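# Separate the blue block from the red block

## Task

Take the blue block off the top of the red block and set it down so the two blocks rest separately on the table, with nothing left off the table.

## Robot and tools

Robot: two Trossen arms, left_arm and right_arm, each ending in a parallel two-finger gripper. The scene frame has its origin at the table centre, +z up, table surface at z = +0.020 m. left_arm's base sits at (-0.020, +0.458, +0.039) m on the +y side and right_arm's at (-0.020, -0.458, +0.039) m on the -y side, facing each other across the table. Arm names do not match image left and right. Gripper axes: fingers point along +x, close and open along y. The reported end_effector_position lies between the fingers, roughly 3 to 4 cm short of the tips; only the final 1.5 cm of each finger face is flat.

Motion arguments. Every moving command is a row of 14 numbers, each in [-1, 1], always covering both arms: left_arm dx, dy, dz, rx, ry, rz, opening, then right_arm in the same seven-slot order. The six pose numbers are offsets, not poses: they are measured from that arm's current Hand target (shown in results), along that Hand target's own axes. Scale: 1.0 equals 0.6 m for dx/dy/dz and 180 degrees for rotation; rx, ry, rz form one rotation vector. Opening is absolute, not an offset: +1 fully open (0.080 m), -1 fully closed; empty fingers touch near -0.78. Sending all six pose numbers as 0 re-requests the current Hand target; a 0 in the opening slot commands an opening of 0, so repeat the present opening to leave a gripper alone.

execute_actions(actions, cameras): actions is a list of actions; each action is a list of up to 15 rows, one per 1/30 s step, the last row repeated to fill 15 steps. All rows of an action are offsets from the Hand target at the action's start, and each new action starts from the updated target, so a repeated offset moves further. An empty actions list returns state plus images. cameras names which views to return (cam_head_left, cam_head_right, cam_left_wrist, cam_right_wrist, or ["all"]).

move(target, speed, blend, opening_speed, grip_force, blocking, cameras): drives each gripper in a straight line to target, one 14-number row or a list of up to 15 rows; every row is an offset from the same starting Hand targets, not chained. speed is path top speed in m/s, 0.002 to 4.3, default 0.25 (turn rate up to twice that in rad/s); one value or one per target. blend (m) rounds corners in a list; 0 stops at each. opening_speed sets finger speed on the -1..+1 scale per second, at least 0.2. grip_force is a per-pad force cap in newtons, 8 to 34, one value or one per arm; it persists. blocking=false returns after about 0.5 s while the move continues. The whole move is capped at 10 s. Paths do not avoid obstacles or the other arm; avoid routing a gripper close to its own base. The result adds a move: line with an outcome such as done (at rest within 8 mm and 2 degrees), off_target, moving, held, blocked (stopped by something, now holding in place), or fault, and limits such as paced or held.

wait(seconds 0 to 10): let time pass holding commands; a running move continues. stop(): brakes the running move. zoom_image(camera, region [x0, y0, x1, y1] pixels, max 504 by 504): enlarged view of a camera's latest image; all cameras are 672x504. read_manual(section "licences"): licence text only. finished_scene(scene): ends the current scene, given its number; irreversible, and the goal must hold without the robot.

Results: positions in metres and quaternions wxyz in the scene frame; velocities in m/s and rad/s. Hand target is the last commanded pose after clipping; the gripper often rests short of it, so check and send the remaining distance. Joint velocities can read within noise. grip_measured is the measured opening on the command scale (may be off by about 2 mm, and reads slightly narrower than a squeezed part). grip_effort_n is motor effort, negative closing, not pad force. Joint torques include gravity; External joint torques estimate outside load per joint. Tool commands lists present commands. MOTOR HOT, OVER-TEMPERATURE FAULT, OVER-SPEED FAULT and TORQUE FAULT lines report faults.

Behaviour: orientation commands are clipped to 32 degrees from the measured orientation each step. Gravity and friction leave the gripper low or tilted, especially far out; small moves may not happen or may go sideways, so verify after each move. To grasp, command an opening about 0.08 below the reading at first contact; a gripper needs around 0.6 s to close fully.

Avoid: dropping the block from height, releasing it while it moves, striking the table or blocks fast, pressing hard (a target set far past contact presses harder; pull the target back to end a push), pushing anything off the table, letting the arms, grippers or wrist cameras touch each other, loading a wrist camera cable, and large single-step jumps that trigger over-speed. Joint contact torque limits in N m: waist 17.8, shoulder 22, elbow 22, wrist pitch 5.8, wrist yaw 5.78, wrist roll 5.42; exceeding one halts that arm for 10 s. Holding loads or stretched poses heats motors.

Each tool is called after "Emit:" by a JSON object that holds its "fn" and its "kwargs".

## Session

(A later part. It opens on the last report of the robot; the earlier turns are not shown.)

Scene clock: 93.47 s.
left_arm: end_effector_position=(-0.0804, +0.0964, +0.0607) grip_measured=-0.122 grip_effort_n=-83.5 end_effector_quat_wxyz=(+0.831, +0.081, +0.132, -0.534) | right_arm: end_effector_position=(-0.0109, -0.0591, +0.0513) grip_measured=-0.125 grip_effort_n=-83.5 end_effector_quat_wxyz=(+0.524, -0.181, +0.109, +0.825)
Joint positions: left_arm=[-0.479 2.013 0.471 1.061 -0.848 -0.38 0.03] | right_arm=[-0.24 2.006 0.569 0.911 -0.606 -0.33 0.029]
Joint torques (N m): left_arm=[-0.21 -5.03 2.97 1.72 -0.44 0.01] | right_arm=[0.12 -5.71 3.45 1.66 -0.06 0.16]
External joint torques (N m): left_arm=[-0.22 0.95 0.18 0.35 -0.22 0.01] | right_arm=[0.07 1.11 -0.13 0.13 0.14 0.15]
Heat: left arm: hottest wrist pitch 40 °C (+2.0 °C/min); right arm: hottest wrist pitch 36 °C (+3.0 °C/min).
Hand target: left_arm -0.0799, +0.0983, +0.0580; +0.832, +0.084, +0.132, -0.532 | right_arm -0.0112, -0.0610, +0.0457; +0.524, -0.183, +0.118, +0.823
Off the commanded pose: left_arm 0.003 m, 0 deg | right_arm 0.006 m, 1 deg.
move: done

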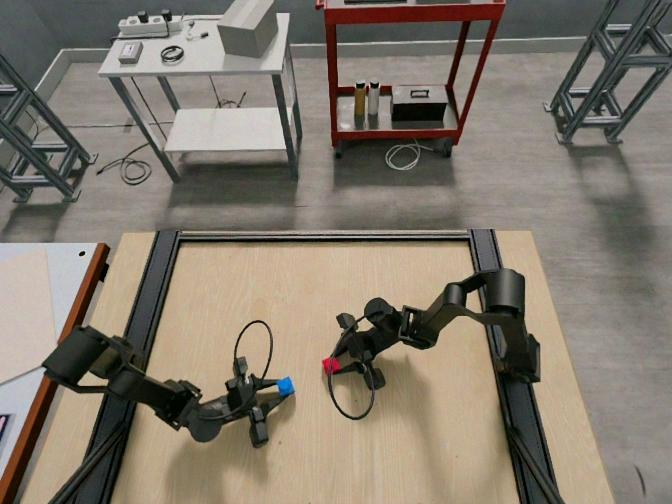

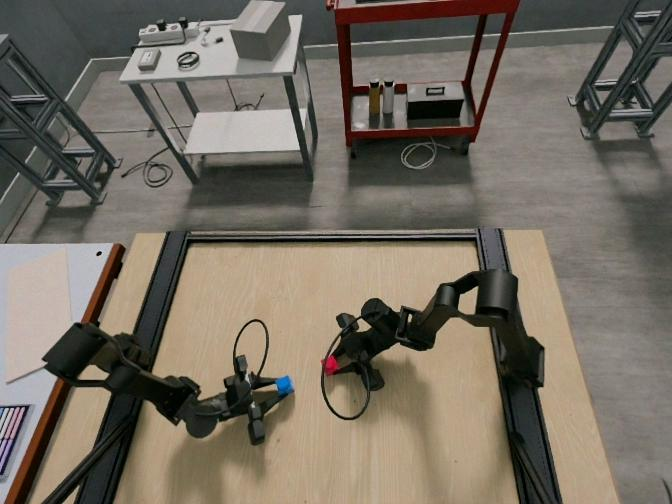

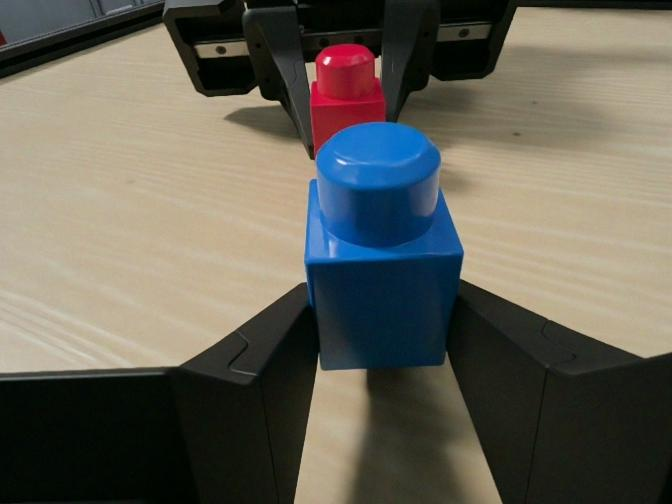

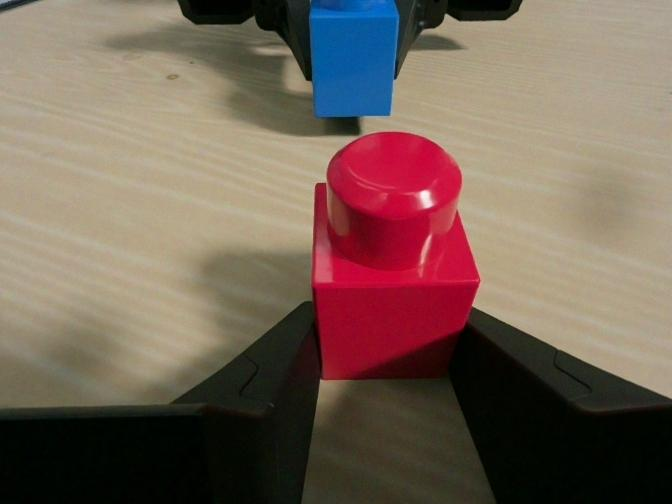

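Emit:
{"fn": "move", "kwargs": {"target": [0.0036,0,-0.0111,0,0,0,-0.6, 0,0,0,0,0,0,-0.6], "speed": 0.03, "cameras": ["cam_left_wrist","cam_right_wrist"]}}

Emit:
{"fn": "zoom_image", "kwargs": {"camera": "cam_right_wrist", "region": [260, 20, 450, 170]}}

Scene clock: 95.60 s.
left_arm: end_effector_position=(-0.0802, +0.0967, +0.0534) grip_measured=-0.122 grip_effort_n=-83.5 end_effector_quat_wxyz=(+0.831, +0.081, +0.132, -0.534) | right_arm: end_effector_position=(-0.0109, -0.0591, +0.0513) grip_measured=-0.125 grip_effort_n=-83.5 end_effector_quat_wxyz=(+0.524, -0.181, +0.109, +0.825)
Joint positions: left_arm=[-0.479 2.052 0.471 1.099 -0.848 -0.38 0.03] | right_arm=[-0.24 2.006 0.569 0.911 -0.606 -0.33 0.029]
Joint torques (N m): left_arm=[-0.34 -5.1 2.8 1.72 -0.43 -0.06] | right_arm=[0.12 -5.71 3.44 1.66 -0.05 0.16]
External joint torques (N m): left_arm=[-0.34 1.03 0.13 0.33 -0.2 -0.06] | right_arm=[0.11 1.11 -0.15 0.13 0.14 0.15]
Heat: left arm: hottest wrist pitch 40 °C (+1.0 °C/min); right arm: hottest wrist pitch 36 °C (+3.0 °C/min).
Hand target: left_arm -0.0799, +0.0983, +0.0510; +0.832, +0.084, +0.132, -0.532 | right_arm -0.0112, -0.0610, +0.0457; +0.524, -0.183, +0.118, +0.823
Off the commanded pose: left_arm 0.003 m, 0 deg | right_arm 0.006 m, 1 deg.
move: done
Images, in order (width x height): cam_left_wrist 672x504, cam_right_wrist 672x504.

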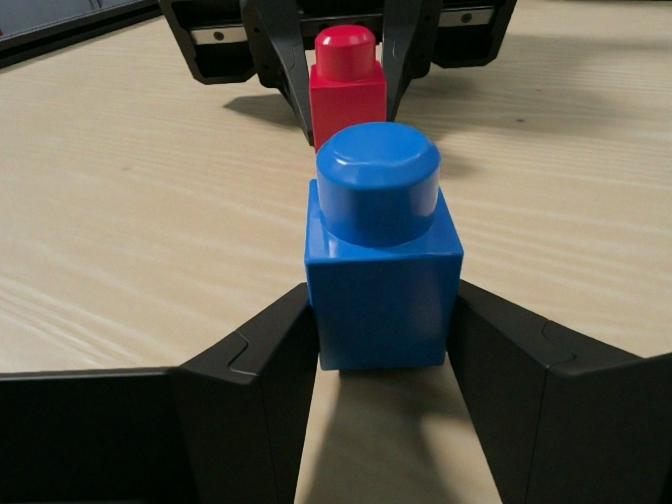

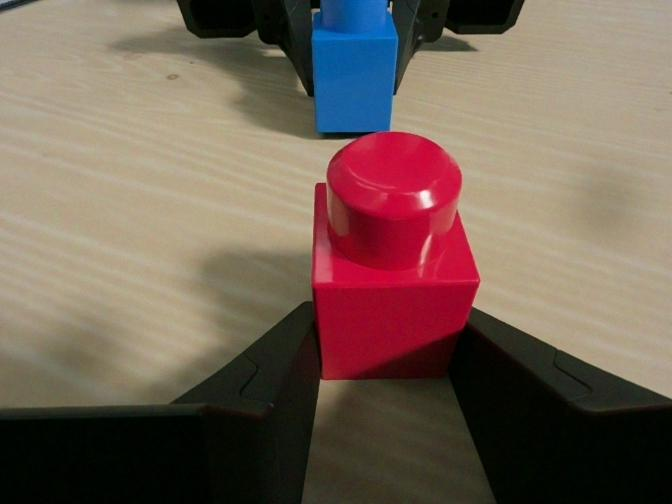

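Scaled by 2.653.

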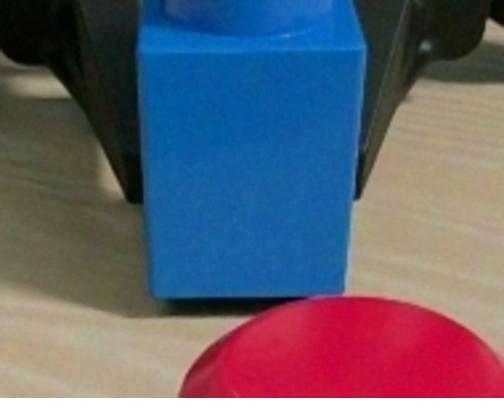

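Emit:
{"fn": "move", "kwargs": {"target": [0.0016,0,-0.0048,0,0,0,-0.6, 0,0,0,0,0,0,-0.6], "speed": 0.02, "cameras": ["cam_left_wrist","cam_right_wrist"]}}

Emit:
{"fn": "zoom_image", "kwargs": {"camera": "cam_right_wrist", "region": [260, 20, 450, 170]}}

Scene clock: 97.40 s.
left_arm: end_effector_position=(-0.0800, +0.0970, +0.0502) grip_measured=-0.122 grip_effort_n=-83.5 end_effector_quat_wxyz=(+0.831, +0.082, +0.132, -0.534) | right_arm: end_effector_position=(-0.0109, -0.0591, +0.0513) grip_measured=-0.125 grip_effort_n=-83.5 end_effector_quat_wxyz=(+0.524, -0.181, +0.109, +0.825)
Joint positions: left_arm=[-0.479 2.07 0.471 1.115 -0.848 -0.38 0.03] | right_arm=[-0.24 2.006 0.569 0.911 -0.606 -0.33 0.029]
Joint torques (N m): left_arm=[-0.29 -4.99 2.85 1.74 -0.47 -0.03] | right_arm=[0.14 -5.72 3.46 1.66 -0.05 0.16]
External joint torques (N m): left_arm=[-0.26 1.19 0.25 0.33 -0.26 -0.03] | right_arm=[0.15 1.05 -0.08 0.15 0.14 0.15]
Heat: left arm: hottest wrist pitch 40 °C (+1.0 °C/min); right arm: hottest wrist pitch 36 °C (+3.0 °C/min).
Hand target: left_arm -0.0799, +0.0983, +0.0480; +0.832, +0.084, +0.132, -0.532 | right_arm -0.0112, -0.0610, +0.0457; +0.524, -0.183, +0.118, +0.823
Off the commanded pose: left_arm 0.003 m, 0 deg | right_arm 0.006 m, 1 deg.
move: done
Images, in order (width x height): cam_left_wrist 672x504, cam_right_wrist 672x504.

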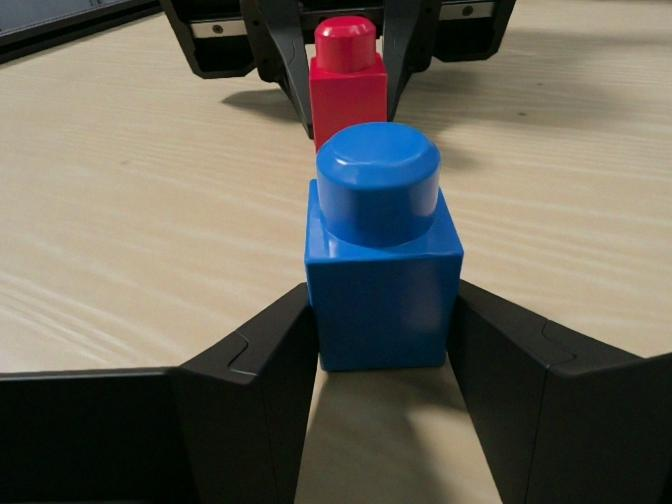

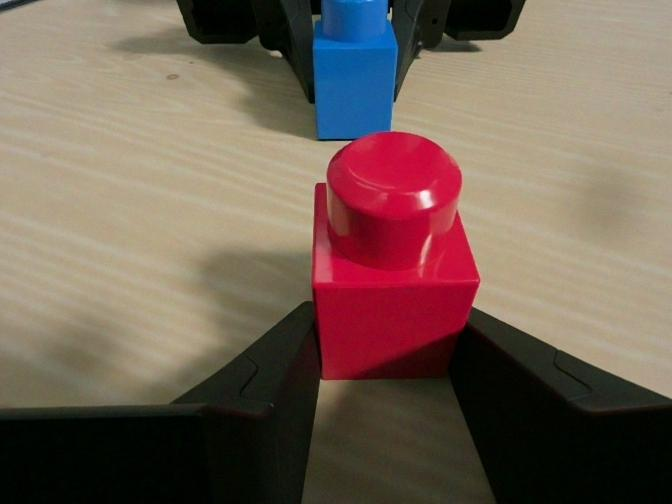

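Scaled by 2.653.

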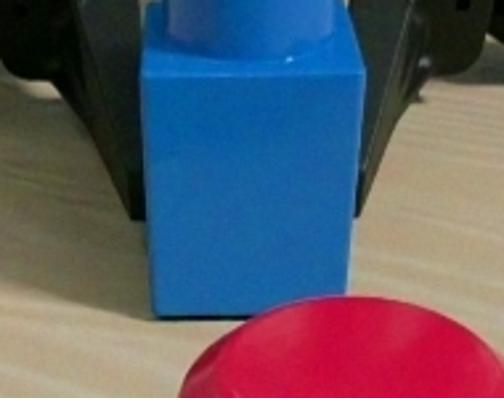

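Emit:
{"fn": "move", "kwargs": {"target": [0.001,0,-0.0032,0,0,0,-0.6, 0,0,0,0,0,0,-0.6], "speed": 0.02, "cameras": ["cam_left_wrist","cam_right_wrist"]}}

Emit:
{"fn": "zoom_image", "kwargs": {"camera": "cam_right_wrist", "region": [260, 20, 450, 170]}}

Scene clock: 99.23 s.
left_arm: end_effector_position=(-0.0799, +0.0971, +0.0485) grip_measured=-0.122 grip_effort_n=-83.5 end_effector_quat_wxyz=(+0.832, +0.081, +0.132, -0.533) | right_arm: end_effector_position=(-0.0109, -0.0591, +0.0513) grip_measured=-0.125 grip_effort_n=-83.5 end_effector_quat_wxyz=(+0.524, -0.181, +0.109, +0.825)
Joint positions: left_arm=[-0.479 2.08 0.471 1.127 -0.849 -0.38 0.03] | right_arm=[-0.24 2.006 0.569 0.911 -0.606 -0.33 0.029]
Joint torques (N m): left_arm=[-0.19 -4.97 2.84 1.63 -0.43 -0.01] | right_arm=[0.1 -5.72 3.45 1.67 -0.05 0.15]
External joint torques (N m): left_arm=[-0.22 1.23 0.31 0.23 -0.2 -0.01] | right_arm=[0.04 1.02 -0.06 0.16 0.15 0.15]
Heat: left arm: hottest wrist pitch 40 °C (+1.0 °C/min); right arm: hottest wrist pitch 36 °C (+3.0 °C/min).
Hand target: left_arm -0.0799, +0.0983, +0.0459; +0.832, +0.084, +0.132, -0.532 | right_arm -0.0112, -0.0610, +0.0457; +0.524, -0.183, +0.118, +0.823
Off the commanded pose: left_arm 0.003 m, 0 deg | right_arm 0.006 m, 1 deg.
move: done
Images, in order (width x height): cam_left_wrist 672x504, cam_right_wrist 672x504.

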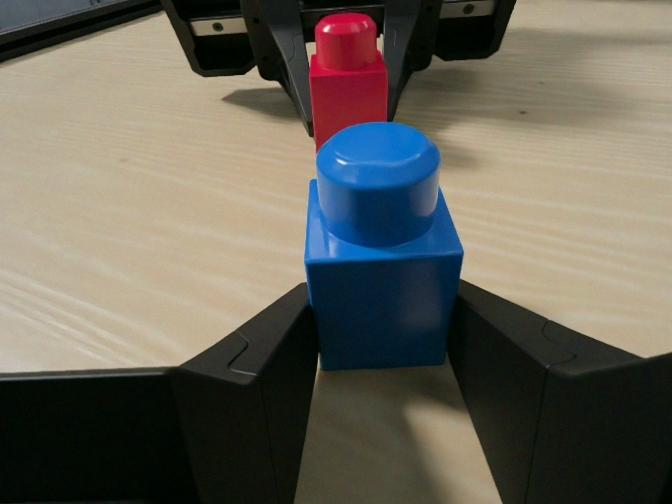

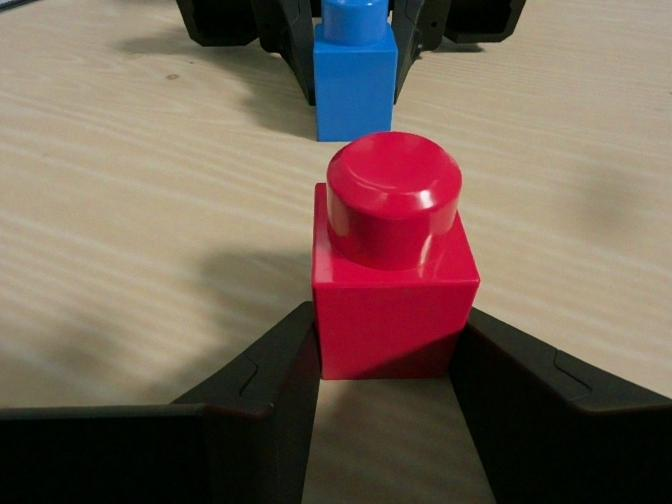

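Scaled by 2.653.

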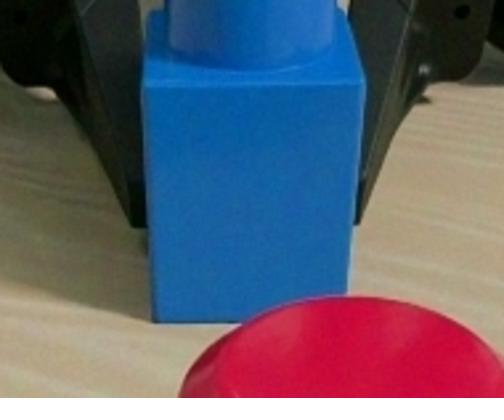

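Emit:
{"fn": "move", "kwargs": {"target": [[0,0,0,0,0,0,0.3, 0,0,0,0,0,0,0.3],[-0.1,0,0,0,0,0,0.3, -0.1,0,0,0,0,0,0.3]], "speed": 0.1, "opening_speed": 0.8, "cameras": ["all"]}}

Scene clock: 104.67 s.
left_arm: end_effector_position=(-0.1042, +0.1490, +0.0619) grip_measured=+0.297 grip_effort_n=15.6 end_effector_quat_wxyz=(+0.831, +0.089, +0.132, -0.533) | right_arm: end_effector_position=(+0.0121, -0.1087, +0.0692) grip_measured=+0.297 grip_effort_n=13.7 end_effector_quat_wxyz=(+0.526, -0.184, +0.121, +0.822)
Joint positions: left_arm=[-0.678 1.903 0.37 0.892 -1.017 -0.556 0.048] | right_arm=[-0.377 1.795 0.426 0.765 -0.714 -0.418 0.048]
Joint torques (N m): left_arm=[-0.03 -6.43 2.48 1.33 -0.54 -0.24] | right_arm=[-0.25 -6.92 3.46 1.43 -0.55 -0.09]
External joint torques (N m): left_arm=[-0.02 -1.26 -0.25 0.1 -0.22 -0.25] | right_arm=[-0.26 -1.38 -0.37 -0.02 -0.29 -0.1]
Heat: left arm: hottest wrist pitch 40 °C (+1.0 °C/min); right arm: hottest wrist pitch 36 °C (+2.0 °C/min).
Hand target: left_arm -0.1039, +0.1501, +0.0645; +0.832, +0.084, +0.132, -0.532 | right_arm +0.0117, -0.1102, +0.0710; +0.524, -0.183, +0.118, +0.823
Off the commanded pose: left_arm 0.003 m, 1 deg | right_arm 0.002 m, 0 deg.
move: done

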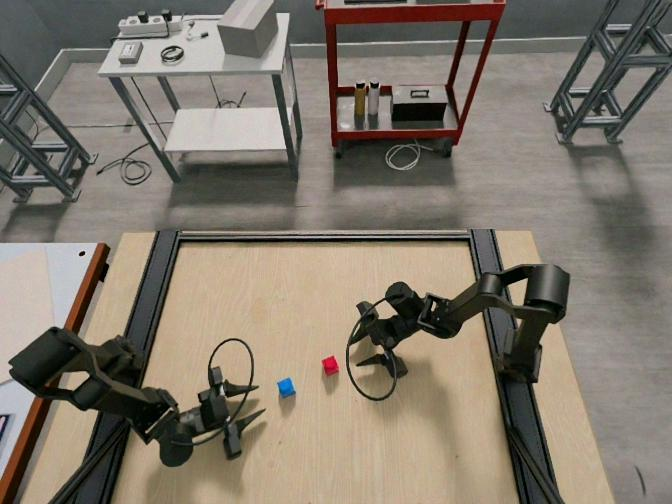

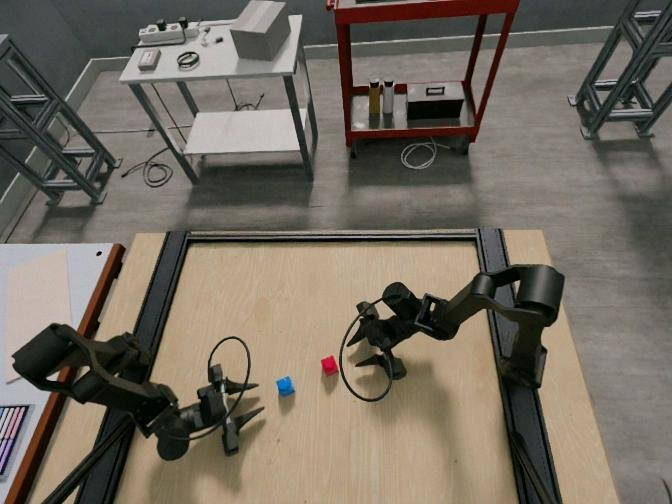

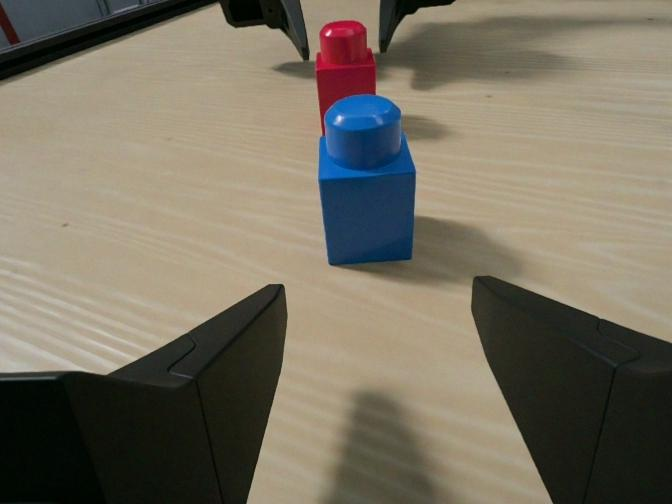

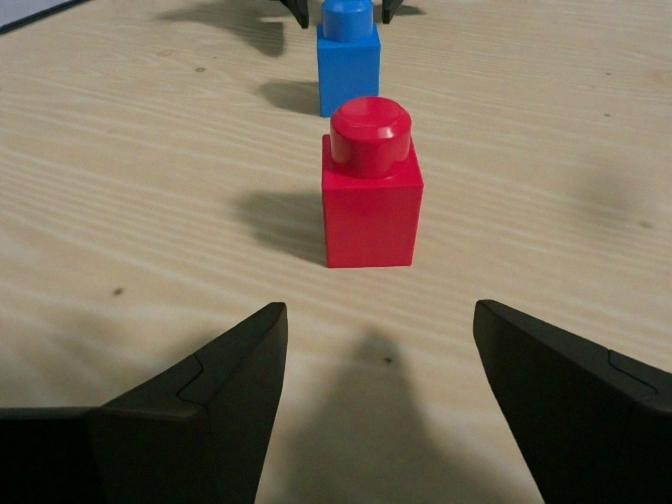

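Emit:
{"fn": "finished_scene", "kwargs": {"scene": 1}}

The scene is finished: the task was done.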